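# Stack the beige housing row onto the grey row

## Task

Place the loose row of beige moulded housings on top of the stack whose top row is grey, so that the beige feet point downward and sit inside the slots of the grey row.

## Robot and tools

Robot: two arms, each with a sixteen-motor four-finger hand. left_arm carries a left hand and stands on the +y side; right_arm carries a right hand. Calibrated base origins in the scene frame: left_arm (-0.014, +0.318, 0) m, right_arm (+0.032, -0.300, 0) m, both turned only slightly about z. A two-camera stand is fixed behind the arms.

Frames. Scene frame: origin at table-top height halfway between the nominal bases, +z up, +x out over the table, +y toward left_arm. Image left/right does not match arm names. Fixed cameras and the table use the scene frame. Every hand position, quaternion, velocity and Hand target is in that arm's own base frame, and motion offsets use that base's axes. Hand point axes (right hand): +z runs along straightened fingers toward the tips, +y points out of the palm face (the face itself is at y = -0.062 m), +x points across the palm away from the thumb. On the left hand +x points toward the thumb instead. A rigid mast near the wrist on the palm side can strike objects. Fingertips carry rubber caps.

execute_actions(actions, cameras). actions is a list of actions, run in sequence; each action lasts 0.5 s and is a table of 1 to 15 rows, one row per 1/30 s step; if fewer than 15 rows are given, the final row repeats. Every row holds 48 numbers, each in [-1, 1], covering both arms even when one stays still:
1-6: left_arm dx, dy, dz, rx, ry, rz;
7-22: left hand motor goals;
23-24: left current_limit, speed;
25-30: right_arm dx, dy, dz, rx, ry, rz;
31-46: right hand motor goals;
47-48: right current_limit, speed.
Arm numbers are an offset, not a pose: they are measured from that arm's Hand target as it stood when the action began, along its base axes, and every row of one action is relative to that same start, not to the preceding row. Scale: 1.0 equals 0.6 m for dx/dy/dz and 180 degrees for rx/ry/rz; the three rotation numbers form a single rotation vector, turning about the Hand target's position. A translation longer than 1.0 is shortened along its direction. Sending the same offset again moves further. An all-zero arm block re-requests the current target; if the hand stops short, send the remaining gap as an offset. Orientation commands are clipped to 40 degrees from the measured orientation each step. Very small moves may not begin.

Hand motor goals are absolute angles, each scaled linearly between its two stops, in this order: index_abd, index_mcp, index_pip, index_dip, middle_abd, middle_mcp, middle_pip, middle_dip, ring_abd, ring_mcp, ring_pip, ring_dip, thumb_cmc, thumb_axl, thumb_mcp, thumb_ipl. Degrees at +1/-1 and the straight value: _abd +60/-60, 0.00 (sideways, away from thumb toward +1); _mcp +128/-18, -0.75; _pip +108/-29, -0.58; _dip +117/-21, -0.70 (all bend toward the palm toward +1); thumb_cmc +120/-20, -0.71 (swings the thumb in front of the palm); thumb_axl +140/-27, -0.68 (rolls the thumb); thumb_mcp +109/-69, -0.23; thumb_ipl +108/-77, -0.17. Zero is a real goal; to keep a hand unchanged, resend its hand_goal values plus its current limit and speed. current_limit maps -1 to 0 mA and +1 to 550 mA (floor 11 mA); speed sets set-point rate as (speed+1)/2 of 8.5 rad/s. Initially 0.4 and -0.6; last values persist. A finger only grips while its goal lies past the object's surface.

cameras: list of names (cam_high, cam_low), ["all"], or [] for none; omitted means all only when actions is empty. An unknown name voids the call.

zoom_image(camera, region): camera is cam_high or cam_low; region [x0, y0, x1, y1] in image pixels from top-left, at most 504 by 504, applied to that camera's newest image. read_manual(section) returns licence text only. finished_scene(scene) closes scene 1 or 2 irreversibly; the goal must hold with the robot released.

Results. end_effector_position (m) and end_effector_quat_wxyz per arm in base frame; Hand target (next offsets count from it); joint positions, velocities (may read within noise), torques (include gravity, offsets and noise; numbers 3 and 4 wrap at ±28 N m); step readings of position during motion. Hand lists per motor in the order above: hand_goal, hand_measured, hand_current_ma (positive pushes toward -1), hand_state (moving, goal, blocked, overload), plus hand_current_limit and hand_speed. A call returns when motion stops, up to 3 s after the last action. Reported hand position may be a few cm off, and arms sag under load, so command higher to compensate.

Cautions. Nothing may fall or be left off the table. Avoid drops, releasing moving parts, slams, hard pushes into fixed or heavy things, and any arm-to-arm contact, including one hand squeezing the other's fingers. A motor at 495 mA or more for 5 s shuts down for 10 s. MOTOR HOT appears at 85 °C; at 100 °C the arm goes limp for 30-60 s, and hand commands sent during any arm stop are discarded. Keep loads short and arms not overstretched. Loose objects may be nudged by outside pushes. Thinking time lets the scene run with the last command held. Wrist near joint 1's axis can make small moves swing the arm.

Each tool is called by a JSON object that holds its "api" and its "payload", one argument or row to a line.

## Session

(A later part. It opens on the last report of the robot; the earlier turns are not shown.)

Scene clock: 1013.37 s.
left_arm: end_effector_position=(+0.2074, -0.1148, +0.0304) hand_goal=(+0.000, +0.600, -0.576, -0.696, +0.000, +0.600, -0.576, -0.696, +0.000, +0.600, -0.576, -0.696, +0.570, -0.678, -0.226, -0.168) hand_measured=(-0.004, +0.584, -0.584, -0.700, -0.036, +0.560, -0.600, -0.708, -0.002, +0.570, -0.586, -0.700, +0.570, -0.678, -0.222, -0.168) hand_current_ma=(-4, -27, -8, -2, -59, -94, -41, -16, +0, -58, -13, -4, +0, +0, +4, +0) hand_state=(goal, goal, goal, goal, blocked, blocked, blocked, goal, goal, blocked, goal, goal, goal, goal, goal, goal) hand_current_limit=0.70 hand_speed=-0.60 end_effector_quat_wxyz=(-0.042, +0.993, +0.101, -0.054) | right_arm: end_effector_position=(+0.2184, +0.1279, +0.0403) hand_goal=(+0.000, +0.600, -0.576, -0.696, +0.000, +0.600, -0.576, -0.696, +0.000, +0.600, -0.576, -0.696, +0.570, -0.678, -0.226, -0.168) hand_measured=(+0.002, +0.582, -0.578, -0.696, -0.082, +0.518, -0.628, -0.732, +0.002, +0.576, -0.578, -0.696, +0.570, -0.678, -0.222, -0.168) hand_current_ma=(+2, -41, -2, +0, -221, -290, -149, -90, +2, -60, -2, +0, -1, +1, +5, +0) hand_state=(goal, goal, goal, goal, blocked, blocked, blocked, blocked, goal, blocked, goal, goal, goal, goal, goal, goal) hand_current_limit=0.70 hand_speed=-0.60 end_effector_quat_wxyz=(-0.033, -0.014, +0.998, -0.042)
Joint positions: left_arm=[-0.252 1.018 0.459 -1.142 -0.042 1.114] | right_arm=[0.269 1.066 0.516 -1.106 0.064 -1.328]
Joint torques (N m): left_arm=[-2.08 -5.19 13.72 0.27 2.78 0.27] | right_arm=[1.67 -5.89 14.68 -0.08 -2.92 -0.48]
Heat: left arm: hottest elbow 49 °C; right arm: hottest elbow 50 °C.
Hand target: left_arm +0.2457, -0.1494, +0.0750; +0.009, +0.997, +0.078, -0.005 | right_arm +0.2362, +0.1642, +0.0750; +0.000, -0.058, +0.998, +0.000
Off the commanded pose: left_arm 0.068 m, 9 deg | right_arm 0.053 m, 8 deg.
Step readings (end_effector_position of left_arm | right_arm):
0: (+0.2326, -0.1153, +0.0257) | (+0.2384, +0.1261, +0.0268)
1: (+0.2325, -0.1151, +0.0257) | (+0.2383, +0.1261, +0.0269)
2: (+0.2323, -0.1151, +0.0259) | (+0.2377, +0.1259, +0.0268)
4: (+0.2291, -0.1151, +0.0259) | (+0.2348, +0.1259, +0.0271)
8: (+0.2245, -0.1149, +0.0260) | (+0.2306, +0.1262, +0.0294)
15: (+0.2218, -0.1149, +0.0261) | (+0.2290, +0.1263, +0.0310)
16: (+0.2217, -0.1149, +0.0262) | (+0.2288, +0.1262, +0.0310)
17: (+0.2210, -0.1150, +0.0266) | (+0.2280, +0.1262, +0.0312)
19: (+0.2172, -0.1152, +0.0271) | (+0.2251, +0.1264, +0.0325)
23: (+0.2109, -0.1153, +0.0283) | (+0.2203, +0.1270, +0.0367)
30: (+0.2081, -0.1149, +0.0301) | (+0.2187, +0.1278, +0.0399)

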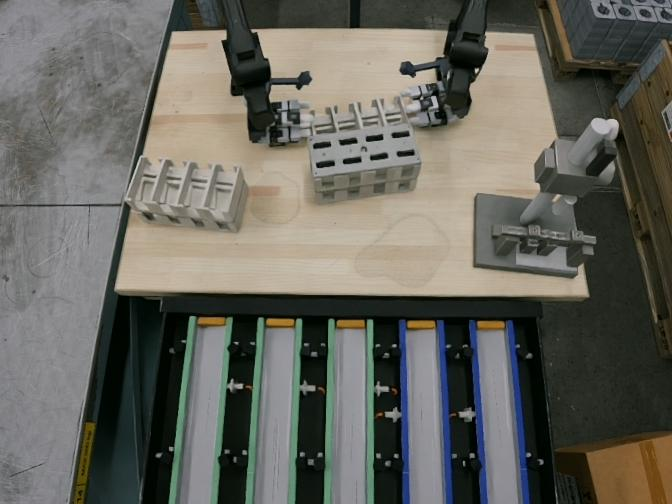

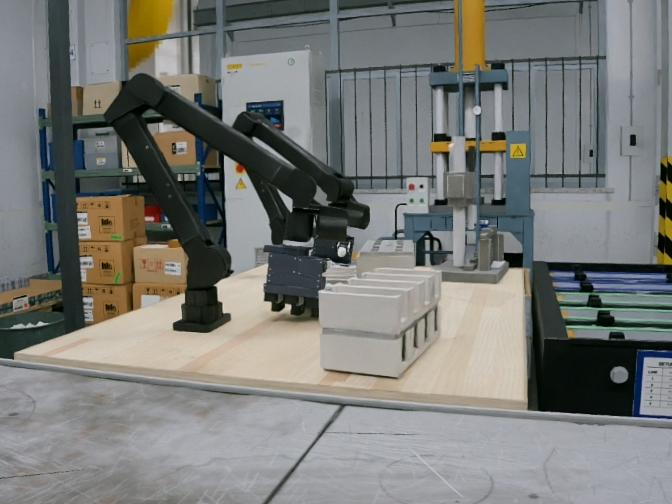

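{"api": "execute_actions", "payload": {
  "actions": [
    [[0.02,0,0.02,-0.025,-0.03,-0.012,0,0.62,-0.576,-0.696,0,0.62,-0.576,-0.696,0,0.62,-0.576,-0.696,0.571,-0.678,-0.226,-0.168,0.7,-0.6,0.01,0,0.02,0.025,-0.017,0.024,0,0.62,-0.576,-0.696,0,0.62,-0.576,-0.696,0,0.62,-0.576,-0.696,0.571,-0.678,-0.226,-0.168,0.7,-0.6]],
    [[0,0,0.02,0,0,0,0,0.62,-0.576,-0.696,0,0.62,-0.576,-0.696,0,0.62,-0.576,-0.696,0.571,-0.678,-0.226,-0.168,0.7,-0.6,0,0,0.02,0,0,0,0,0.62,-0.576,-0.696,0,0.62,-0.576,-0.696,0,0.62,-0.576,-0.696,0.571,-0.678,-0.226,-0.168,0.7,-0.6]]
  ],
  "cameras": ["all"]
}}

{"api": "zoom_image", "payload": {
  "camera": "cam_high",
  "region": [250, 80, 450, 210]
}}

{"api": "zoom_image", "payload": {
  "camera": "cam_low",
  "region": [260, 210, 400, 330]
}}

Scene clock: 1035.67 s.
left_arm: end_effector_position=(+0.2244, -0.1161, +0.0518) hand_goal=(+0.000, +0.620, -0.576, -0.696, +0.000, +0.620, -0.576, -0.696, +0.000, +0.620, -0.576, -0.696, +0.570, -0.678, -0.226, -0.168) hand_measured=(-0.004, +0.596, -0.584, -0.700, -0.076, +0.514, -0.648, -0.742, +0.002, +0.594, -0.584, -0.700, +0.570, -0.678, -0.222, -0.168) hand_current_ma=(-3, -43, -7, -2, -169, -354, -187, -102, +1, -48, -10, -3, +0, +0, +4, +0) hand_state=(goal, blocked, goal, goal, blocked, blocked, blocked, blocked, goal, blocked, goal, goal, goal, goal, goal, goal) hand_current_limit=0.70 hand_speed=-0.60 end_effector_quat_wxyz=(-0.002, +0.995, +0.095, -0.012) | right_arm: end_effector_position=(+0.2020, +0.1353, +0.0557) hand_goal=(+0.000, +0.620, -0.576, -0.696, +0.000, +0.620, -0.576, -0.696, +0.000, +0.620, -0.576, -0.696, +0.570, -0.678, -0.226, -0.168) hand_measured=(+0.002, +0.598, -0.578, -0.696, +0.074, +0.472, -0.658, -0.756, +0.002, +0.596, -0.578, -0.696, +0.570, -0.678, -0.222, -0.168) hand_current_ma=(+2, -51, -2, +0, +195, -468, -266, -175, +2, -60, -2, +0, -1, +1, +5, +0) hand_state=(goal, blocked, goal, goal, blocked, blocked, blocked, blocked, goal, blocked, goal, goal, goal, goal, goal, goal) hand_current_limit=0.70 hand_speed=-0.60 end_effector_quat_wxyz=(-0.025, -0.107, +0.994, -0.002)
Joint positions: left_arm=[-0.19 0.954 0.468 -1.11 0.003 1.191] | right_arm=[0.236 1.022 0.516 -1.116 -0.002 -1.55]
Joint torques (N m): left_arm=[-2.61 -4.95 13.53 0.8 3.26 0.54] | right_arm=[-0.56 -6.18 16.61 0.34 -3.03 0.44]
Heat: left arm: hottest elbow 58 °C; right arm: hottest elbow 53 °C.
Hand target: left_arm +0.2576, -0.1494, +0.0989; +0.051, +0.996, +0.058, +0.038 | right_arm +0.2422, +0.1642, +0.0990; +0.029, -0.096, +0.994, +0.038
Off the commanded pose: left_arm 0.067 m, 9 deg | right_arm 0.066 m, 8 deg.
Step readings (end_effector_position of left_arm | right_arm):
0: (+0.2073, -0.1148, +0.0304) | (+0.2184, +0.1279, +0.0403)
1: (+0.2073, -0.1149, +0.0305) | (+0.2183, +0.1281, +0.0404)
2: (+0.2074, -0.1151, +0.0311) | (+0.2181, +0.1285, +0.0408)
4: (+0.2089, -0.1140, +0.0343) | (+0.2177, +0.1303, +0.0434)
8: (+0.2167, -0.1126, +0.0439) | (+0.2202, +0.1316, +0.0498)
15: (+0.2205, -0.1130, +0.0474) | (+0.2181, +0.1322, +0.0516)
16: (+0.2206, -0.1130, +0.0474) | (+0.2176, +0.1323, +0.0516)
17: (+0.2206, -0.1130, +0.0475) | (+0.2172, +0.1324, +0.0517)
19: (+0.2207, -0.1131, +0.0475) | (+0.2158, +0.1328, +0.0519)
23: (+0.2205, -0.1140, +0.0479) | (+0.2105, +0.1334, +0.0530)
30: (+0.2230, -0.1154, +0.0505) | (+0.2045, +0.1346, +0.0549)

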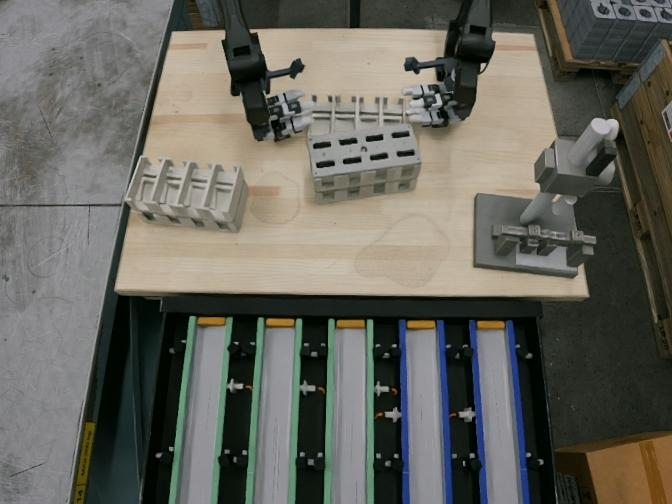

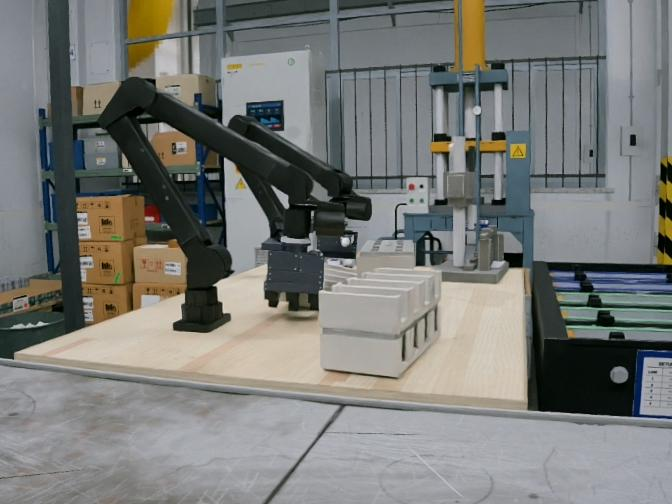

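Scaled by 2.520.

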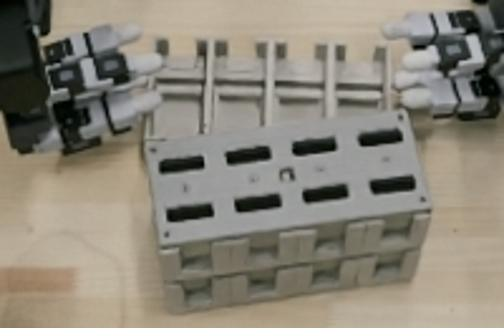

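Scaled by 3.600.

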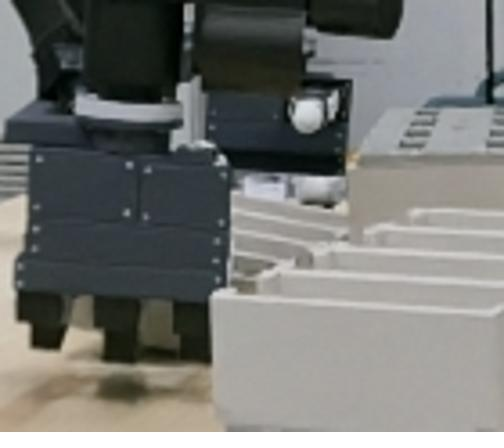

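{"api": "zoom_image", "payload": {
  "camera": "cam_low",
  "region": [290, 240, 370, 320]
}}

{"api": "zoom_image", "payload": {
  "camera": "cam_high",
  "region": [290, 85, 430, 150]
}}

Scaled by 6.300.

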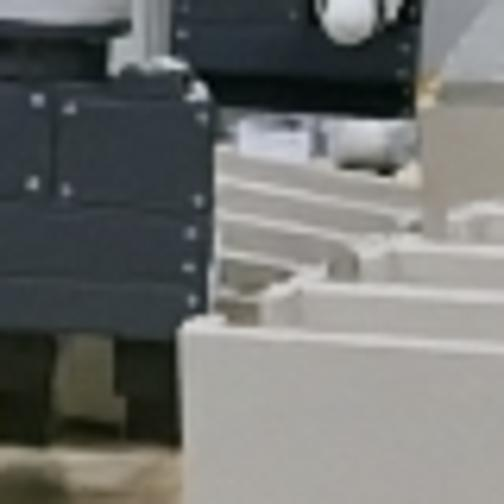

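Scaled by 3.600.

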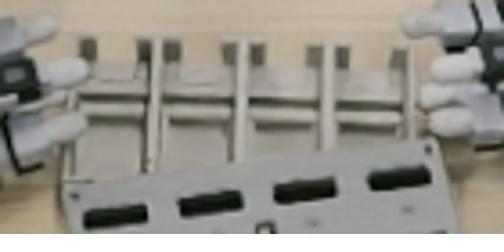

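{"api": "execute_actions", "payload": {
  "actions": [
    [[0,0,-0.05,0.02,0.02,0.01,0,0.6,-0.576,-0.696,0,0.6,-0.576,-0.696,0,0.6,-0.576,-0.696,0.571,-0.678,-0.226,-0.168,0.7,-0.8,0,0,-0.05,-0.02,0.015,-0.02,0,0.6,-0.576,-0.696,0,0.6,-0.576,-0.696,0,0.6,-0.576,-0.696,0.571,-0.678,-0.226,-0.168,0.7,-0.8]],
    [[0,0,-0.05,0,0,0,0,0.5,-0.576,-0.696,0,0.5,-0.576,-0.696,0,0.5,-0.576,-0.696,0.571,-0.678,-0.226,-0.168,0.7,-0.8,0,0,-0.05,0,0,0,0,0.5,-0.576,-0.696,0,0.5,-0.576,-0.696,0,0.5,-0.576,-0.696,0.571,-0.678,-0.226,-0.168,0.7,-0.8]]
  ],
  "cameras": ["all"]
}}

{"api": "zoom_image", "payload": {
  "camera": "cam_high",
  "region": [250, 80, 450, 210]
}}

{"api": "zoom_image", "payload": {
  "camera": "cam_low",
  "region": [290, 240, 370, 320]
}}

Scene clock: 1095.53 s.
left_arm: end_effector_position=(+0.2349, -0.1159, +0.0293) hand_goal=(+0.000, +0.500, -0.576, -0.696, +0.000, +0.500, -0.576, -0.696, +0.000, +0.500, -0.576, -0.696, +0.570, -0.678, -0.226, -0.168) hand_measured=(-0.004, +0.536, -0.582, -0.700, -0.040, +0.522, -0.554, -0.680, +0.026, +0.510, -0.572, -0.694, +0.570, -0.678, -0.222, -0.168) hand_current_ma=(-2, +82, -7, -2, -70, +39, +34, +25, +38, +12, +3, +1, +0, +0, +4, +0) hand_state=(goal, blocked, goal, goal, blocked, blocked, blocked, goal, blocked, goal, goal, goal, goal, goal, goal, goal) hand_current_limit=0.70 hand_speed=-0.80 end_effector_quat_wxyz=(-0.033, +0.995, +0.091, -0.017) | right_arm: end_effector_position=(+0.2133, +0.1381, +0.0360) hand_goal=(+0.000, +0.500, -0.576, -0.696, +0.000, +0.500, -0.576, -0.696, +0.000, +0.500, -0.576, -0.696, +0.570, -0.678, -0.226, -0.168) hand_measured=(+0.060, +0.636, -0.494, -0.668, +0.178, +0.472, -0.596, -0.706, +0.006, +0.492, -0.578, -0.696, +0.570, -0.678, -0.222, -0.168) hand_current_ma=(+149, +467, +260, +67, +467, -71, -40, -17, +6, -14, -2, +0, -1, +1, +5, +0) hand_state=(blocked, blocked, blocked, blocked, blocked, blocked, goal, goal, goal, goal, goal, goal, goal, goal, goal, goal) hand_current_limit=0.70 hand_speed=-0.80 end_effector_quat_wxyz=(-0.026, -0.112, +0.993, -0.018)
Joint positions: left_arm=[-0.227 1.058 0.472 -1.038 -0.053 1.16] | right_arm=[0.259 1.106 0.516 -1.038 0.028 -1.536]
Joint torques (N m): left_arm=[-3.19 -2.37 8.31 3.33 3.45 0.04] | right_arm=[1.08 -3.49 10.13 2.51 -2.35 1.34]
Heat: left arm: hottest wrist yaw 62 °C; right arm: hottest elbow 64 °C.
Hand target: left_arm +0.2576, -0.1493, +0.0389; +0.018, +0.997, +0.075, +0.010 | right_arm +0.2421, +0.1642, +0.0389; +0.003, -0.065, +0.998, +0.008
Off the commanded pose: left_arm 0.042 m, 7 deg | right_arm 0.039 m, 7 deg.
Step readings (end_effector_position of left_arm | right_arm):
0: (+0.2244, -0.1160, +0.0518) | (+0.2019, +0.1354, +0.0557)
1: (+0.2245, -0.1160, +0.0518) | (+0.2019, +0.1353, +0.0557)
2: (+0.2246, -0.1158, +0.0516) | (+0.2021, +0.1351, +0.0555)
4: (+0.2247, -0.1163, +0.0499) | (+0.2023, +0.1346, +0.0537)
8: (+0.2237, -0.1169, +0.0417) | (+0.2007, +0.1342, +0.0471)
15: (+0.2245, -0.1159, +0.0380) | (+0.2011, +0.1345, +0.0460)
16: (+0.2249, -0.1159, +0.0380) | (+0.2011, +0.1346, +0.0460)
17: (+0.2264, -0.1160, +0.0379) | (+0.2018, +0.1347, +0.0456)
19: (+0.2302, -0.1159, +0.0361) | (+0.2051, +0.1352, +0.0438)
23: (+0.2328, -0.1156, +0.0305) | (+0.2093, +0.1366, +0.0392)
30: (+0.2347, -0.1159, +0.0296) | (+0.2129, +0.1378, +0.0369)

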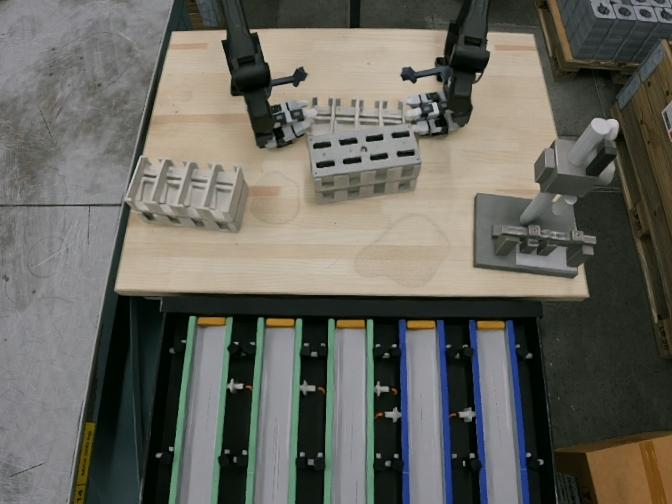

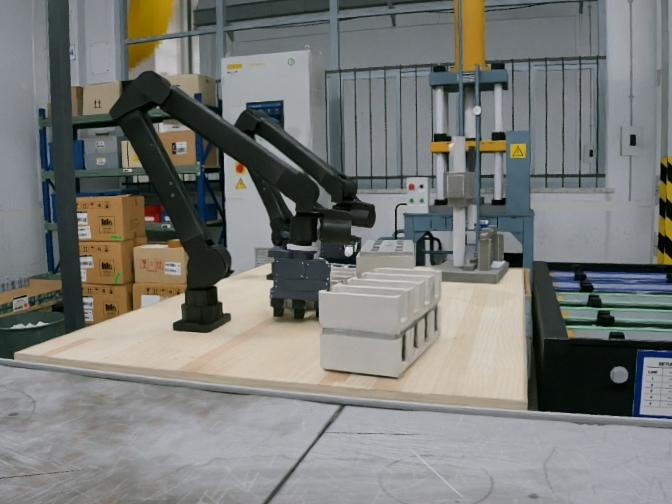

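Scaled by 2.520.

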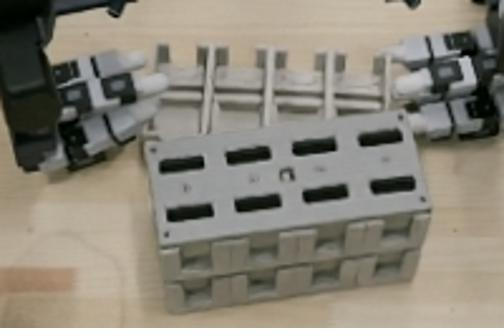

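Scaled by 6.300.

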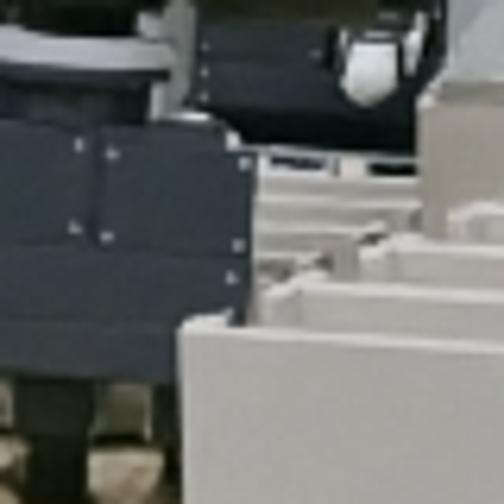

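{"api": "execute_actions", "payload": {
  "actions": [
    [[0,0.06,0,0,0,0,0,0.45,-0.576,-0.696,0,0.45,-0.576,-0.696,0,0.45,-0.576,-0.696,0.571,-0.678,-0.226,-0.168,0.4,-0.6,0,-0.06,0,0,0,0,0,0.45,-0.576,-0.696,0,0.45,-0.576,-0.696,0,0.45,-0.576,-0.696,0.571,-0.678,-0.226,-0.168,0.4,-0.6]],
    [[0,0.08,0.06,0,0,0,0,0.45,-0.576,-0.696,0,0.45,-0.576,-0.696,0,0.45,-0.576,-0.696,0.571,-0.678,-0.226,-0.168,0.4,-0.6,0,-0.08,0.06,0,0,0,0,0.45,-0.576,-0.696,0,0.45,-0.576,-0.696,0,0.45,-0.576,-0.696,0.571,-0.678,-0.226,-0.168,0.4,-0.6]]
  ],
  "cameras": ["all"]
}}

{"api": "zoom_image", "payload": {
  "camera": "cam_high",
  "region": [280, 80, 430, 200]
}}

{"api": "zoom_image", "payload": {
  "camera": "cam_low",
  "region": [260, 220, 400, 340]
}}

Scene clock: 1139.87 s.
left_arm: end_effector_position=(+0.2388, -0.0682, +0.0531) hand_goal=(+0.000, +0.450, -0.576, -0.696, +0.000, +0.450, -0.576, -0.696, +0.000, +0.450, -0.576, -0.696, +0.570, -0.678, -0.226, -0.168) hand_measured=(-0.004, +0.442, -0.582, -0.700, +0.000, +0.442, -0.576, -0.694, +0.004, +0.424, -0.584, -0.700, +0.570, -0.678, -0.222, -0.168) hand_current_ma=(-2, -10, -7, -2, +0, -9, +0, +2, +2, -48, -10, -3, +0, +0, +4, +0) hand_state=(goal, goal, goal, goal, goal, goal, goal, goal, goal, blocked, goal, goal, goal, goal, goal, goal) hand_current_limit=0.40 hand_speed=-0.60 end_effector_quat_wxyz=(+0.015, +0.997, +0.076, -0.015) | right_arm: end_effector_position=(+0.2221, +0.0835, +0.0551) hand_goal=(+0.000, +0.450, -0.576, -0.696, +0.000, +0.450, -0.576, -0.696, +0.000, +0.450, -0.576, -0.696, +0.570, -0.678, -0.226, -0.168) hand_measured=(+0.002, +0.442, -0.576, -0.694, +0.002, +0.436, -0.580, -0.696, +0.002, +0.442, -0.578, -0.696, +0.570, -0.678, -0.222, -0.168) hand_current_ma=(+3, -12, +0, +2, +3, -26, -6, -1, +2, -15, -2, +0, -1, +1, +5, +0) hand_state=(goal, goal, goal, goal, goal, goal, goal, goal, goal, goal, goal, goal, goal, goal, goal, goal) hand_current_limit=0.40 hand_speed=-0.60 end_effector_quat_wxyz=(-0.021, -0.065, +0.998, +0.008)
Joint positions: left_arm=[0.089 1.015 0.496 -1.083 0.031 1.508] | right_arm=[-0.025 1.045 0.523 -1.093 -0.011 -1.726]
Joint torques (N m): left_arm=[0.56 -4.72 10.48 -0.36 0.65 0.11] | right_arm=[-3.49 -5.42 12.86 -0.43 -0.49 -0.16]
Heat: left arm: hottest wrist yaw 72 °C; right arm: hottest elbow 56 °C.
Hand target: left_arm +0.2576, -0.0653, +0.0749; +0.018, +0.997, +0.074, +0.010 | right_arm +0.2422, +0.0802, +0.0750; +0.003, -0.065, +0.998, +0.008
Off the commanded pose: left_arm 0.029 m, 3 deg | right_arm 0.028 m, 3 deg.
Step readings (end_effector_position of left_arm | right_arm):
0: (+0.2349, -0.1159, +0.0293) | (+0.2134, +0.1381, +0.0360)
1: (+0.2349, -0.1158, +0.0293) | (+0.2135, +0.1381, +0.0361)
2: (+0.2356, -0.1150, +0.0296) | (+0.2139, +0.1379, +0.0362)
4: (+0.2382, -0.1142, +0.0318) | (+0.2160, +0.1364, +0.0372)
8: (+0.2430, -0.1141, +0.0357) | (+0.2255, +0.1312, +0.0389)
15: (+0.2444, -0.1143, +0.0364) | (+0.2291, +0.1292, +0.0394)
16: (+0.2444, -0.1142, +0.0363) | (+0.2291, +0.1290, +0.0394)
17: (+0.2444, -0.1121, +0.0364) | (+0.2292, +0.1275, +0.0398)
19: (+0.2445, -0.1004, +0.0368) | (+0.2302, +0.1174, +0.0424)
23: (+0.2428, -0.0748, +0.0420) | (+0.2302, +0.0925, +0.0488)
30: (+0.2423, -0.0681, +0.0524) | (+0.2238, +0.0841, +0.0535)

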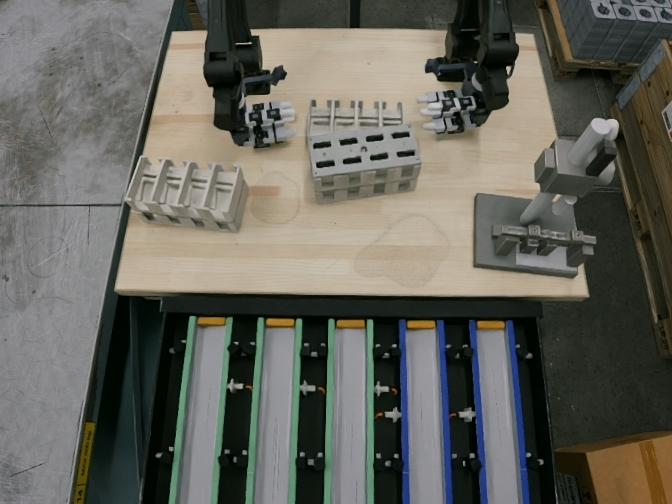

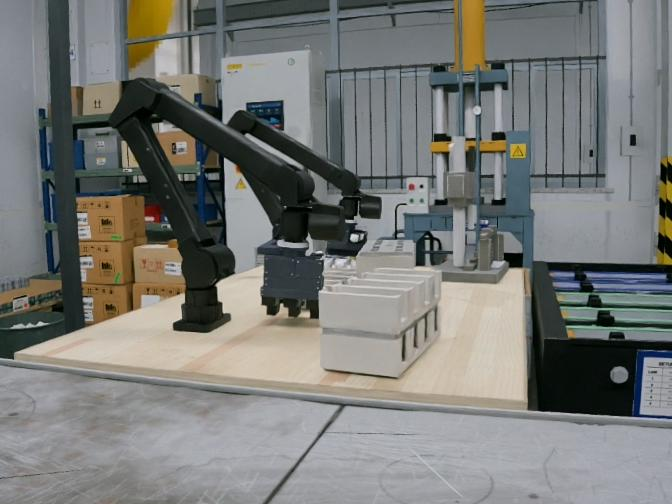

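Scaled by 3.360.

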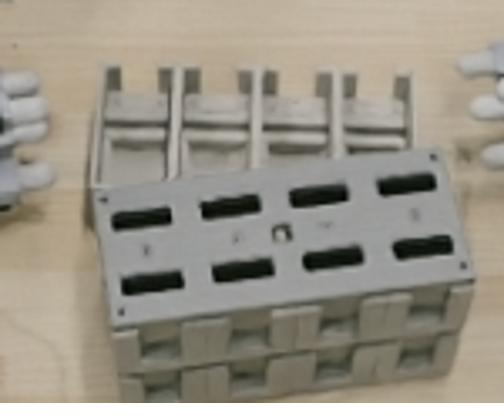

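Scaled by 3.600.

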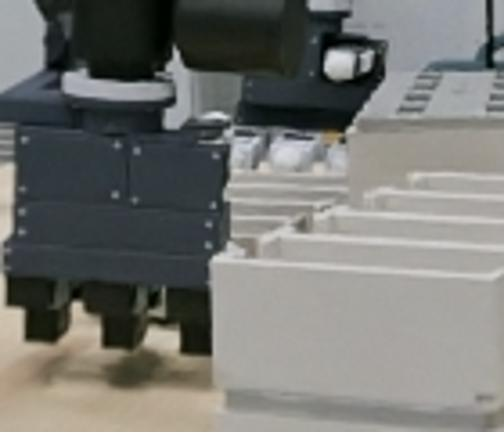

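{"api": "execute_actions", "payload": {
  "actions": [
    [[0,0.0333,0.1667,0,0,0,0,0.45,-0.576,-0.696,0,0.45,-0.576,-0.696,0,0.45,-0.576,-0.696,0.571,-0.678,-0.226,-0.168,0.4,-0.6,0,-0.03,0,0,0,0,0,0.45,-0.576,-0.696,0,0.45,-0.576,-0.696,0,0.45,-0.576,-0.696,0.571,-0.678,-0.226,-0.168,0.4,-0.6]],
    [[0.0167,-0.05,0.125,0.0014,0.0045,0.1484,0,0.45,-0.576,-0.696,0,0.45,-0.576,-0.696,0,0.45,-0.576,-0.696,0.571,-0.678,-0.226,-0.168,0.4,-0.6,0,0,0,0,0,0,0,0.45,-0.576,-0.696,0,0.45,-0.576,-0.696,0,0.45,-0.576,-0.696,0.571,-0.678,-0.226,-0.168,0.4,-0.6]],
    [[0.0333,-0.125,0,0.0014,0.0045,0.1484,0,-0.754,-0.576,-0.696,0,-0.754,-0.576,-0.696,0,0.342,0.737,-0.116,-0.714,-0.678,-0.226,-0.168,0.4,-0.6,0,0,0,0,0,0,0,0.45,-0.576,-0.696,0,0.45,-0.576,-0.696,0,0.45,-0.576,-0.696,0.571,-0.678,-0.226,-0.168,0.4,-0.6]],
    [[0.0368,-0.1265,-0.0333,0.0014,0.0045,0.1484,0.077,-0.754,-0.576,-0.696,-0.077,-0.754,-0.576,-0.696,0,0.342,0.737,-0.116,-0.714,-0.678,-0.226,-0.168,0.4,-0.6,0,0,0,0,0,0,0,0.45,-0.576,-0.696,0,0.45,-0.576,-0.696,0,0.45,-0.576,-0.696,0.571,-0.678,-0.226,-0.168,0.4,-0.6]]
  ],
  "cameras": ["all"]
}}

{"api": "zoom_image", "payload": {
  "camera": "cam_high",
  "region": [320, 50, 440, 150]
}}

Scene clock: 1191.87 s.
left_arm: end_effector_position=(+0.2965, -0.2136, +0.2093) hand_goal=(+0.076, -0.754, -0.576, -0.696, -0.078, -0.754, -0.576, -0.696, +0.000, +0.342, +0.736, -0.116, -0.714, -0.678, -0.226, -0.168) hand_measured=(+0.072, -0.748, -0.578, -0.698, -0.076, -0.748, -0.576, -0.694, +0.002, +0.334, +0.732, -0.118, -0.710, -0.678, -0.222, -0.168) hand_current_ma=(-2, +7, -1, -2, +2, +7, +0, +2, +1, -10, -4, -2, +3, +0, +4, +0) hand_state=(goal, goal, goal, goal, goal, goal, goal, goal, goal, goal, goal, goal, goal, goal, goal, goal) hand_current_limit=0.40 hand_speed=-0.60 end_effector_quat_wxyz=(-0.015, +0.722, +0.691, -0.010) | right_arm: end_effector_position=(+0.2225, +0.0670, +0.0569) hand_goal=(+0.000, +0.450, -0.576, -0.696, +0.000, +0.450, -0.576, -0.696, +0.000, +0.450, -0.576, -0.696, +0.570, -0.678, -0.226, -0.168) hand_measured=(+0.002, +0.442, -0.576, -0.694, +0.002, +0.436, -0.580, -0.696, +0.002, +0.442, -0.578, -0.696, +0.570, -0.678, -0.222, -0.168) hand_current_ma=(+3, -13, +0, +2, +3, -26, -6, -1, +2, -15, -2, +0, -1, +1, +5, +0) hand_state=(goal, goal, goal, goal, goal, goal, goal, goal, goal, goal, goal, goal, goal, goal, goal, goal) hand_current_limit=0.40 hand_speed=-0.60 end_effector_quat_wxyz=(-0.019, -0.066, +0.998, +0.010)
Joint positions: left_arm=[-0.822 1.184 1.06 -1.475 0.021 -0.777] | right_arm=[-0.104 1.045 0.527 -1.095 -0.013 -1.807]
Joint torques (N m): left_arm=[-0.85 -6.53 12.01 -0.08 -0.11 -0.04] | right_arm=[-3.25 -4.78 12.93 -0.4 -0.49 -0.1]
Heat: left arm: hottest elbow 55 °C; right arm: hottest elbow 55 °C.
Hand target: left_arm +0.3097, -0.2262, +0.2298; +0.000, +0.715, +0.699, +0.000 | right_arm +0.2422, +0.0622, +0.0750; +0.003, -0.065, +0.998, +0.008
Off the commanded pose: left_arm 0.027 m, 2 deg | right_arm 0.027 m, 3 deg.
Step readings (end_effector_position of left_arm | right_arm):
0: (+0.2388, -0.0682, +0.0531) | (+0.2221, +0.0835, +0.0551)
1: (+0.2387, -0.0682, +0.0536) | (+0.2221, +0.0835, +0.0551)
2: (+0.2372, -0.0679, +0.0562) | (+0.2220, +0.0828, +0.0552)
4: (+0.2355, -0.0663, +0.0706) | (+0.2224, +0.0785, +0.0553)
8: (+0.2493, -0.0593, +0.1161) | (+0.2233, +0.0690, +0.0553)
15: (+0.2521, -0.0499, +0.1530) | (+0.2220, +0.0672, +0.0557)
16: (+0.2500, -0.0498, +0.1529) | (+0.2221, +0.0671, +0.0559)
17: (+0.2477, -0.0518, +0.1547) | (+0.2222, +0.0671, +0.0561)
19: (+0.2433, -0.0604, +0.1660) | (+0.2227, +0.0670, +0.0566)
23: (+0.2420, -0.0739, +0.2035) | (+0.2229, +0.0669, +0.0569)
30: (+0.2512, -0.0779, +0.2327) | (+0.2226, +0.0670, +0.0569)
31: (+0.2520, -0.0785, +0.2317) | (+0.2226, +0.0670, +0.0569)
32: (+0.2534, -0.0834, +0.2318) | (+0.2225, +0.0670, +0.0569)
34: (+0.2533, -0.1058, +0.2331) | (+0.2225, +0.0670, +0.0569)
38: (+0.2473, -0.1424, +0.2288) | (+0.2225, +0.0670, +0.0569)
45: (+0.2603, -0.1496, +0.2247) | (+0.2225, +0.0670, +0.0569)
46: (+0.2624, -0.1502, +0.2253) | (+0.2225, +0.0670, +0.0569)
47: (+0.2637, -0.1545, +0.2252) | (+0.2225, +0.0670, +0.0569)
49: (+0.2655, -0.1765, +0.2238) | (+0.2225, +0.0670, +0.0569)
53: (+0.2725, -0.2172, +0.2124) | (+0.2225, +0.0670, +0.0569)
60: (+0.2907, -0.2209, +0.2021) | (+0.2225, +0.0670, +0.0569)

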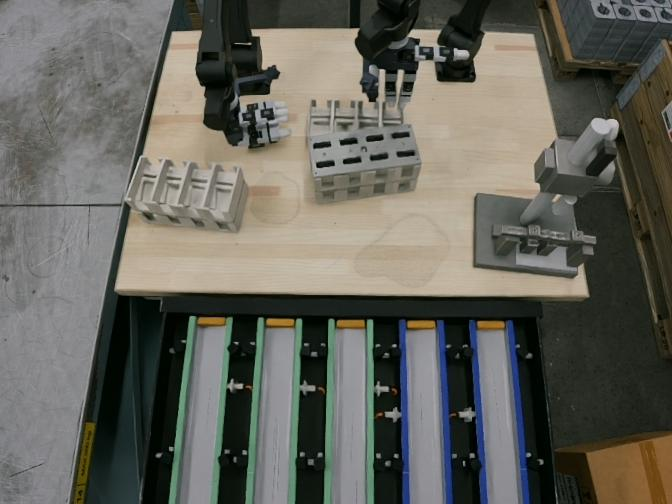

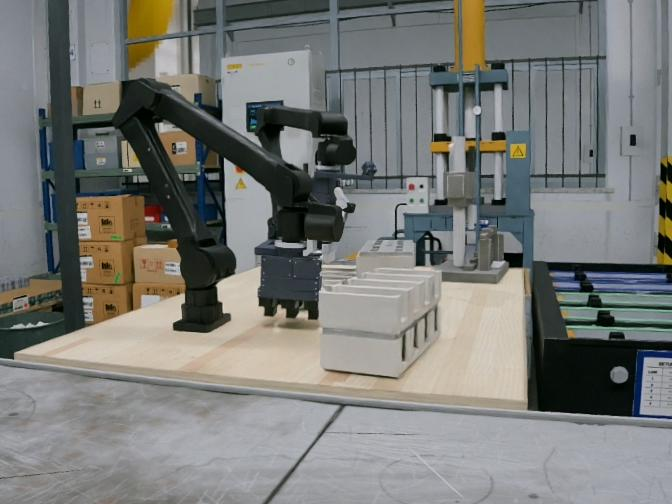

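Scaled by 4.200.

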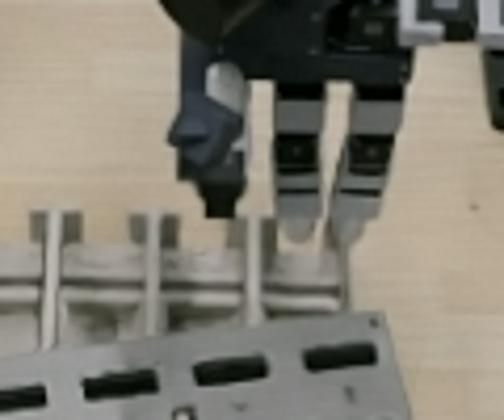

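{"api": "execute_actions", "payload": {
  "actions": [
    [[0,0.0067,-0.045,0,0,0,0.077,-0.754,-0.576,-0.696,-0.077,-0.754,-0.576,-0.696,0,0.342,0.737,-0.116,-0.714,-0.678,-0.226,-0.168,0.4,-0.6,0,0,0,0,0,0,0,0.45,-0.576,-0.696,0,0.45,-0.576,-0.696,0,0.45,-0.576,-0.696,0.571,-0.678,-0.226,-0.168,0.4,-0.6]]
  ],
  "cameras": ["all"]
}}

{"api": "zoom_image", "payload": {
  "camera": "cam_high",
  "region": [320, 50, 440, 150]
}}

Scene clock: 1197.70 s.
left_arm: end_effector_position=(+0.3073, -0.2198, +0.2048) hand_goal=(+0.076, -0.754, -0.576, -0.696, -0.078, -0.754, -0.576, -0.696, +0.000, +0.342, +0.736, -0.116, -0.714, -0.678, -0.226, -0.168) hand_measured=(+0.072, -0.748, -0.578, -0.698, -0.076, -0.748, -0.576, -0.694, +0.002, +0.334, +0.732, -0.118, -0.710, -0.678, -0.222, -0.168) hand_current_ma=(-2, +6, -1, -2, +2, +6, +0, +2, +1, -10, -4, -2, +3, +0, +4, +0) hand_state=(goal, goal, goal, goal, goal, goal, goal, goal, goal, goal, goal, goal, goal, goal, goal, goal) hand_current_limit=0.40 hand_speed=-0.60 end_effector_quat_wxyz=(-0.003, +0.717, +0.697, -0.002) | right_arm: end_effector_position=(+0.2225, +0.0670, +0.0569) hand_goal=(+0.000, +0.450, -0.576, -0.696, +0.000, +0.450, -0.576, -0.696, +0.000, +0.450, -0.576, -0.696, +0.570, -0.678, -0.226, -0.168) hand_measured=(+0.002, +0.442, -0.576, -0.694, +0.002, +0.436, -0.580, -0.696, +0.002, +0.442, -0.578, -0.696, +0.570, -0.678, -0.222, -0.168) hand_current_ma=(+3, -13, +0, +2, +3, -26, -6, -1, +2, -15, -2, +0, -1, +1, +5, +0) hand_state=(goal, goal, goal, goal, goal, goal, goal, goal, goal, goal, goal, goal, goal, goal, goal, goal) hand_current_limit=0.40 hand_speed=-0.60 end_effector_quat_wxyz=(-0.019, -0.066, +0.998, +0.010)
Joint positions: left_arm=[-0.822 1.206 1.06 -1.43 0.003 -0.793] | right_arm=[-0.104 1.045 0.527 -1.095 -0.013 -1.807]
Joint torques (N m): left_arm=[-0.73 -6.77 7.83 0.57 -0.11 -0.11] | right_arm=[-3.49 -5.01 13.01 -0.28 -0.5 -0.1]
Heat: left arm: hottest elbow 56 °C; right arm: hottest elbow 55 °C.
Hand target: left_arm +0.3096, -0.2222, +0.2028; +0.000, +0.715, +0.699, +0.000 | right_arm +0.2422, +0.0622, +0.0750; +0.003, -0.065, +0.998, +0.008
Off the commanded pose: left_arm 0.004 m, 0 deg | right_arm 0.027 m, 3 deg.
Step readings (end_effector_position of left_arm | right_arm):
0: (+0.2965, -0.2136, +0.2093) | (+0.2225, +0.0670, +0.0569)
1: (+0.2966, -0.2135, +0.2093) | (+0.2225, +0.0670, +0.0569)
2: (+0.2971, -0.2134, +0.2093) | (+0.2225, +0.0670, +0.0569)
4: (+0.3000, -0.2144, +0.2093) | (+0.2225, +0.0670, +0.0569)
8: (+0.3052, -0.2182, +0.2068) | (+0.2225, +0.0670, +0.0569)
15: (+0.3072, -0.2197, +0.2048) | (+0.2225, +0.0670, +0.0569)

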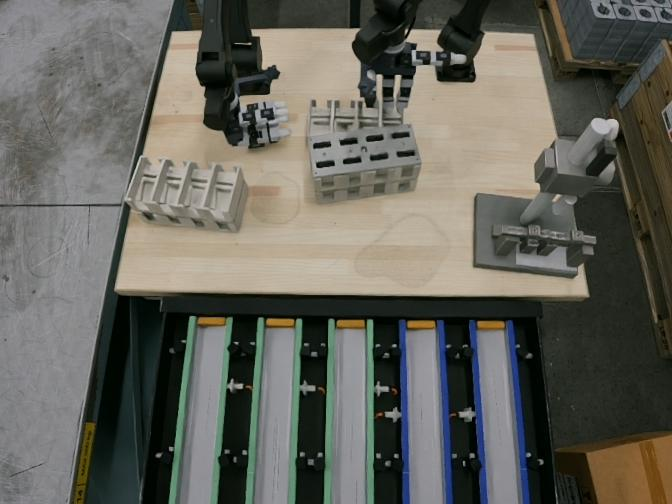

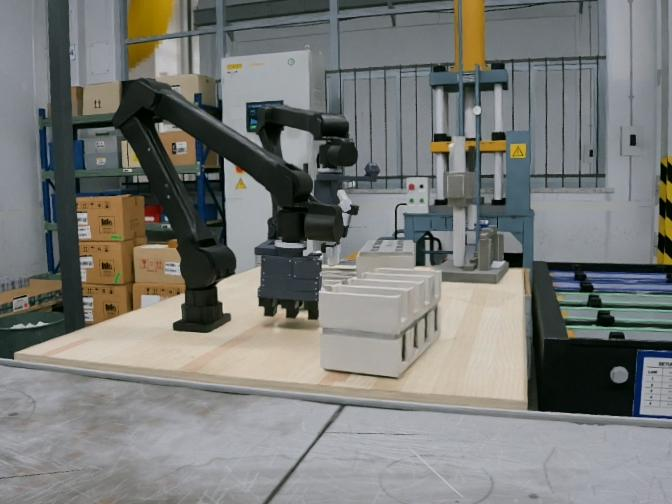

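Scaled by 4.200.

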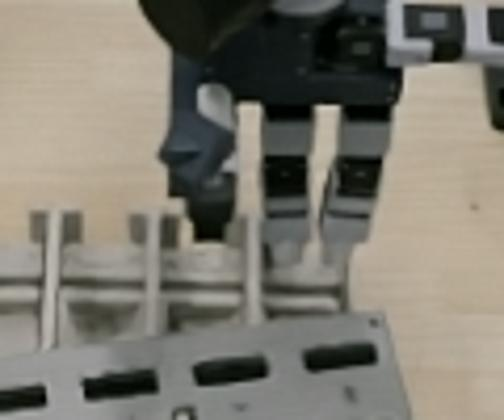

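{"api": "execute_actions", "payload": {
  "actions": [
    [[0,-0.008,-0.035,0,0,0,0.077,-0.754,-0.576,-0.696,-0.077,-0.754,-0.576,-0.696,0,0.342,0.737,-0.116,-0.714,-0.678,-0.226,-0.168,0.4,-0.6,0,0,0,0,0,0,0,0.45,-0.576,-0.696,0,0.45,-0.576,-0.696,0,0.45,-0.576,-0.696,0.571,-0.678,-0.226,-0.168,0.4,-0.6]],
    [[0,0,-0.04,0,0,0,0.077,-0.754,-0.576,-0.696,-0.077,-0.754,-0.576,-0.696,0,0.342,0.737,-0.116,-0.714,-0.678,-0.226,-0.168,0.4,-0.6,0,0,0,0,0,0,0,0.45,-0.576,-0.696,0,0.45,-0.576,-0.696,0,0.45,-0.576,-0.696,0.571,-0.678,-0.226,-0.168,0.4,-0.6]],
    [[0,0,0,0,0,0,-0.15,-0.754,-0.576,-0.696,0.15,-0.754,-0.576,-0.696,0,0.342,0.737,-0.116,-0.714,-0.678,-0.226,-0.168,0.5,-0.7,0,0,0,0,0,0,0,0.45,-0.576,-0.696,0,0.45,-0.576,-0.696,0,0.45,-0.576,-0.696,0.571,-0.678,-0.226,-0.168,0.4,-0.6]],
    [[0,0,0,0,0,0,-0.22,-0.754,-0.576,-0.696,0.22,-0.754,-0.576,-0.696,0,0.342,0.737,-0.116,-0.714,-0.678,-0.226,-0.168,0.73,-0.7,0,0,0,0,0,0,0,0.45,-0.576,-0.696,0,0.45,-0.576,-0.696,0,0.45,-0.576,-0.696,0.571,-0.678,-0.226,-0.168,0.4,-0.6]]
  ],
  "cameras": ["all"]
}}

{"api": "zoom_image", "payload": {
  "camera": "cam_high",
  "region": [320, 50, 440, 150]
}}

Scene clock: 1206.43 s.
left_arm: end_effector_position=(+0.3100, -0.2240, +0.1680) hand_goal=(-0.220, -0.754, -0.576, -0.696, +0.220, -0.754, -0.576, -0.696, +0.000, +0.342, +0.736, -0.116, -0.714, -0.678, -0.226, -0.168) hand_measured=(+0.042, -0.750, -0.578, -0.698, -0.056, -0.758, -0.576, -0.690, +0.002, +0.332, +0.732, -0.118, -0.710, -0.678, -0.222, -0.168) hand_current_ma=(+476, +3, -1, -2, -476, -5, +0, +6, +1, -13, -4, -2, +2, +0, +5, +0) hand_state=(blocked, goal, goal, goal, blocked, goal, goal, goal, goal, goal, goal, goal, goal, goal, goal, goal) hand_current_limit=0.73 hand_speed=-0.70 end_effector_quat_wxyz=(+0.004, +0.715, +0.699, +0.000) | right_arm: end_effector_position=(+0.2225, +0.0670, +0.0569) hand_goal=(+0.000, +0.450, -0.576, -0.696, +0.000, +0.450, -0.576, -0.696, +0.000, +0.450, -0.576, -0.696, +0.570, -0.678, -0.226, -0.168) hand_measured=(+0.002, +0.442, -0.576, -0.694, +0.002, +0.436, -0.580, -0.696, +0.002, +0.442, -0.578, -0.696, +0.570, -0.678, -0.222, -0.168) hand_current_ma=(+3, -13, +0, +2, +3, -26, -6, -1, +2, -15, -2, +0, -1, +1, +5, +0) hand_state=(goal, goal, goal, goal, goal, goal, goal, goal, goal, goal, goal, goal, goal, goal, goal, goal) hand_current_limit=0.40 hand_speed=-0.60 end_effector_quat_wxyz=(-0.019, -0.066, +0.998, +0.010)
Joint positions: left_arm=[-0.827 1.233 0.982 -1.312 0 -0.806] | right_arm=[-0.104 1.045 0.527 -1.095 -0.013 -1.807]
Joint torques (N m): left_arm=[-0.91 -6.36 6.64 0.8 -0.02 0] | right_arm=[-3.31 -4.37 12.86 -0.62 -0.48 -0.11]
Heat: left arm: hottest elbow 55 °C; right arm: hottest elbow 56 °C.
Hand target: left_arm +0.3097, -0.2272, +0.1580; +0.000, +0.715, +0.699, +0.000 | right_arm +0.2422, +0.0622, +0.0750; +0.003, -0.065, +0.998, +0.008
Off the commanded pose: left_arm 0.010 m, 0 deg | right_arm 0.027 m, 3 deg.
Step readings (end_effector_position of left_arm | right_arm):
0: (+0.3073, -0.2197, +0.2048) | (+0.2225, +0.0670, +0.0569)
1: (+0.3074, -0.2198, +0.2048) | (+0.2225, +0.0670, +0.0569)
2: (+0.3078, -0.2202, +0.2041) | (+0.2225, +0.0670, +0.0569)
4: (+0.3089, -0.2217, +0.2007) | (+0.2225, +0.0670, +0.0569)
8: (+0.3081, -0.2220, +0.1894) | (+0.2225, +0.0670, +0.0569)
15: (+0.3085, -0.2232, +0.1833) | (+0.2225, +0.0670, +0.0569)
16: (+0.3086, -0.2233, +0.1832) | (+0.2225, +0.0670, +0.0569)
17: (+0.3090, -0.2237, +0.1823) | (+0.2225, +0.0670, +0.0569)
19: (+0.3099, -0.2246, +0.1777) | (+0.2225, +0.0670, +0.0569)
23: (+0.3085, -0.2231, +0.1674) | (+0.2225, +0.0670, +0.0569)
30: (+0.3098, -0.2243, +0.1679) | (+0.2225, +0.0670, +0.0569)
31: (+0.3098, -0.2242, +0.1679) | (+0.2225, +0.0670, +0.0569)
32: (+0.3099, -0.2241, +0.1680) | (+0.2225, +0.0670, +0.0569)
34: (+0.3100, -0.2241, +0.1680) | (+0.2225, +0.0670, +0.0569)
38: (+0.3100, -0.2241, +0.1680) | (+0.2225, +0.0670, +0.0569)
45: (+0.3100, -0.2240, +0.1680) | (+0.2225, +0.0670, +0.0569)
46: (+0.3100, -0.2240, +0.1680) | (+0.2225, +0.0670, +0.0569)
47: (+0.3100, -0.2240, +0.1680) | (+0.2225, +0.0670, +0.0569)
49: (+0.3100, -0.2240, +0.1680) | (+0.2225, +0.0670, +0.0569)
53: (+0.3100, -0.2240, +0.1680) | (+0.2225, +0.0670, +0.0569)
60: (+0.3100, -0.2240, +0.1680) | (+0.2225, +0.0670, +0.0569)

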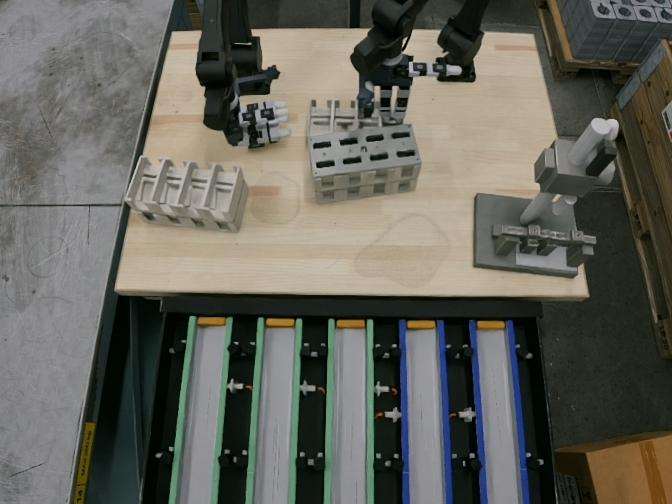

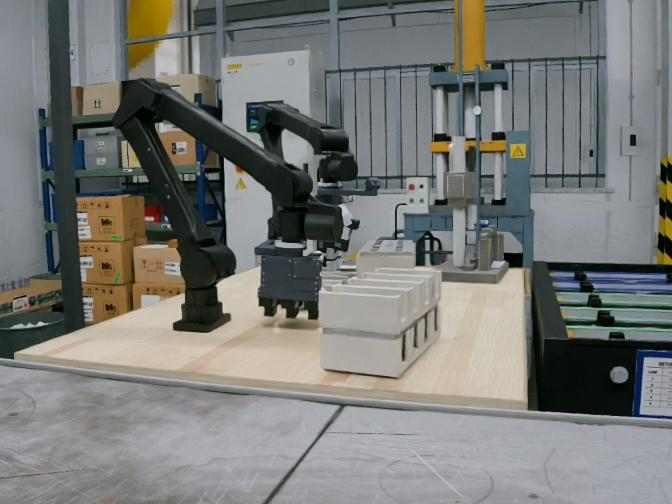

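Scaled by 4.200.

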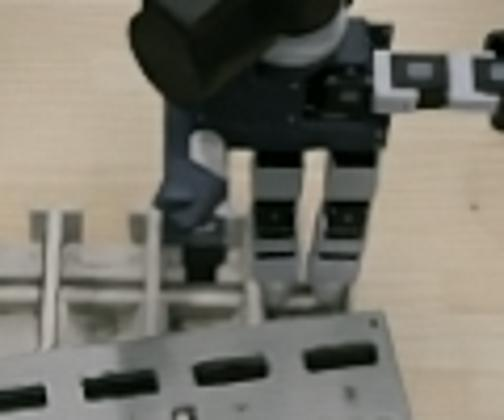

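{"api": "execute_actions", "payload": {
  "actions": [
    [[0.01,0,0.04,0,0,0,-0.22,-0.754,-0.576,-0.696,0.22,-0.754,-0.576,-0.696,0,0.342,0.737,-0.116,-0.714,-0.678,-0.226,-0.168,0.75,-0.7,0,0,0,0,0,0,0,0.45,-0.576,-0.696,0,0.45,-0.576,-0.696,0,0.45,-0.576,-0.696,0.571,-0.678,-0.226,-0.168,0.4,-0.6]],
    [[0.02,0,0.04,0,0,0,-0.22,-0.754,-0.576,-0.696,0.22,-0.754,-0.576,-0.696,0,0.342,0.737,-0.116,-0.714,-0.678,-0.226,-0.168,0.75,-0.7,0,0,0,0,0,0,0,0.45,-0.576,-0.696,0,0.45,-0.576,-0.696,0,0.45,-0.576,-0.696,0.571,-0.678,-0.226,-0.168,0.4,-0.6]]
  ],
  "cameras": ["all"]
}}

{"api": "zoom_image", "payload": {
  "camera": "cam_high",
  "region": [290, 60, 440, 160]
}}

Scene clock: 1224.93 s.
left_arm: end_effector_position=(+0.3112, -0.2165, +0.1740) hand_goal=(-0.220, -0.754, -0.576, -0.696, +0.220, -0.754, -0.576, -0.696, +0.000, +0.342, +0.736, -0.116, -0.714, -0.678, -0.226, -0.168) hand_measured=(+0.042, -0.746, -0.572, -0.696, -0.050, -0.748, -0.572, -0.694, +0.002, +0.332, +0.732, -0.118, -0.710, -0.678, -0.222, -0.168) hand_current_ma=(+481, +11, +3, +0, -481, +7, +3, +2, +1, -13, -4, -2, +2, +0, +5, +0) hand_state=(blocked, goal, goal, goal, blocked, goal, goal, goal, goal, goal, goal, goal, goal, goal, goal, goal) hand_current_limit=0.75 hand_speed=-0.70 end_effector_quat_wxyz=(-0.026, +0.716, +0.698, -0.003) | right_arm: end_effector_position=(+0.2225, +0.0670, +0.0569) hand_goal=(+0.000, +0.450, -0.576, -0.696, +0.000, +0.450, -0.576, -0.696, +0.000, +0.450, -0.576, -0.696, +0.570, -0.678, -0.226, -0.168) hand_measured=(+0.002, +0.442, -0.576, -0.694, +0.002, +0.436, -0.580, -0.696, +0.002, +0.442, -0.578, -0.696, +0.570, -0.678, -0.222, -0.168) hand_current_ma=(+3, -13, +0, +2, +3, -26, -6, -1, +2, -15, -2, +0, -1, +1, +5, +0) hand_state=(goal, goal, goal, goal, goal, goal, goal, goal, goal, goal, goal, goal, goal, goal, goal, goal) hand_current_limit=0.40 hand_speed=-0.60 end_effector_quat_wxyz=(-0.019, -0.066, +0.998, +0.010)
Joint positions: left_arm=[-0.805 1.255 1.024 -1.393 0.007 -0.779] | right_arm=[-0.104 1.045 0.527 -1.095 -0.013 -1.807]
Joint torques (N m): left_arm=[0.56 -8.94 13.41 -1.05 -0.3 0.01] | right_arm=[-2.96 -4.72 12.92 -0.47 -0.52 -0.11]
Heat: left arm: hottest elbow 54 °C; right arm: hottest elbow 56 °C.
Hand target: left_arm +0.3277, -0.2271, +0.2059; +0.000, +0.715, +0.699, +0.000 | right_arm +0.2422, +0.0622, +0.0750; +0.003, -0.065, +0.998, +0.008
Off the commanded pose: left_arm 0.037 m, 3 deg | right_arm 0.027 m, 3 deg.
Step readings (end_effector_position of left_arm | right_arm):
0: (+0.3100, -0.2240, +0.1680) | (+0.2225, +0.0670, +0.0569)
1: (+0.3100, -0.2240, +0.1680) | (+0.2225, +0.0670, +0.0569)
2: (+0.3099, -0.2240, +0.1680) | (+0.2225, +0.0670, +0.0569)
4: (+0.3093, -0.2231, +0.1678) | (+0.2225, +0.0670, +0.0569)
8: (+0.3082, -0.2225, +0.1679) | (+0.2225, +0.0670, +0.0569)
15: (+0.3076, -0.2222, +0.1677) | (+0.2225, +0.0670, +0.0569)
16: (+0.3078, -0.2222, +0.1680) | (+0.2225, +0.0670, +0.0569)
17: (+0.3078, -0.2220, +0.1685) | (+0.2225, +0.0670, +0.0569)
19: (+0.3069, -0.2205, +0.1683) | (+0.2225, +0.0670, +0.0569)
23: (+0.3095, -0.2171, +0.1706) | (+0.2225, +0.0670, +0.0569)
30: (+0.3111, -0.2163, +0.1736) | (+0.2225, +0.0670, +0.0569)

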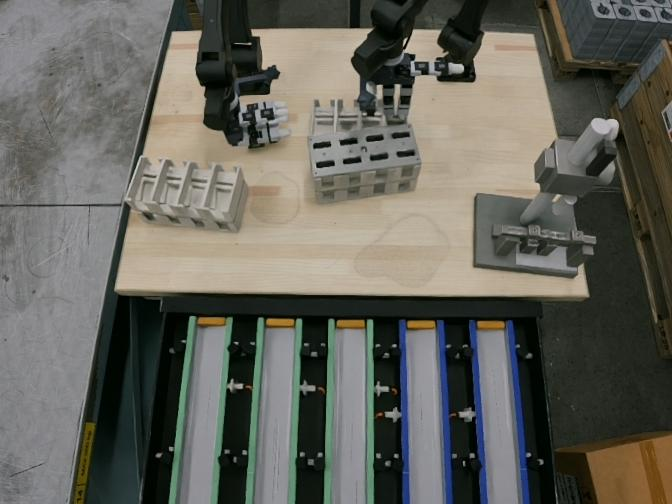

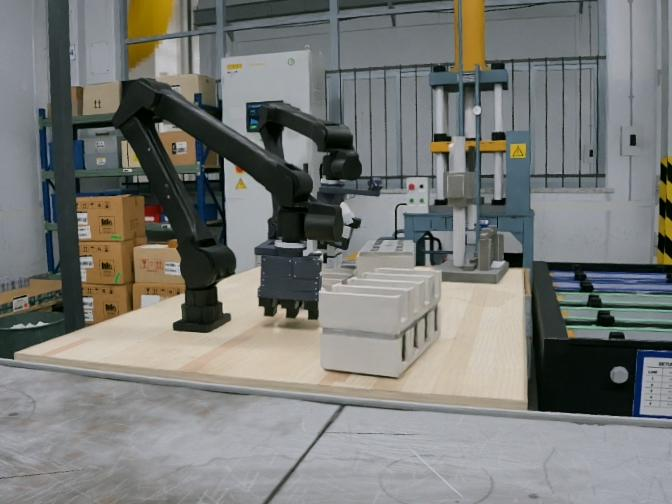

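Scaled by 3.360.

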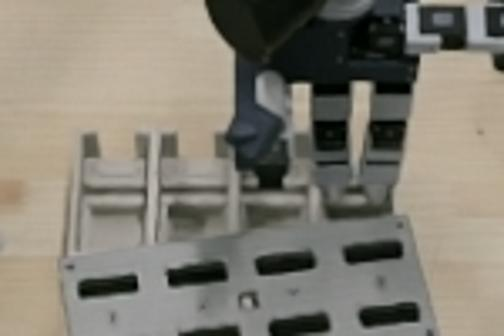

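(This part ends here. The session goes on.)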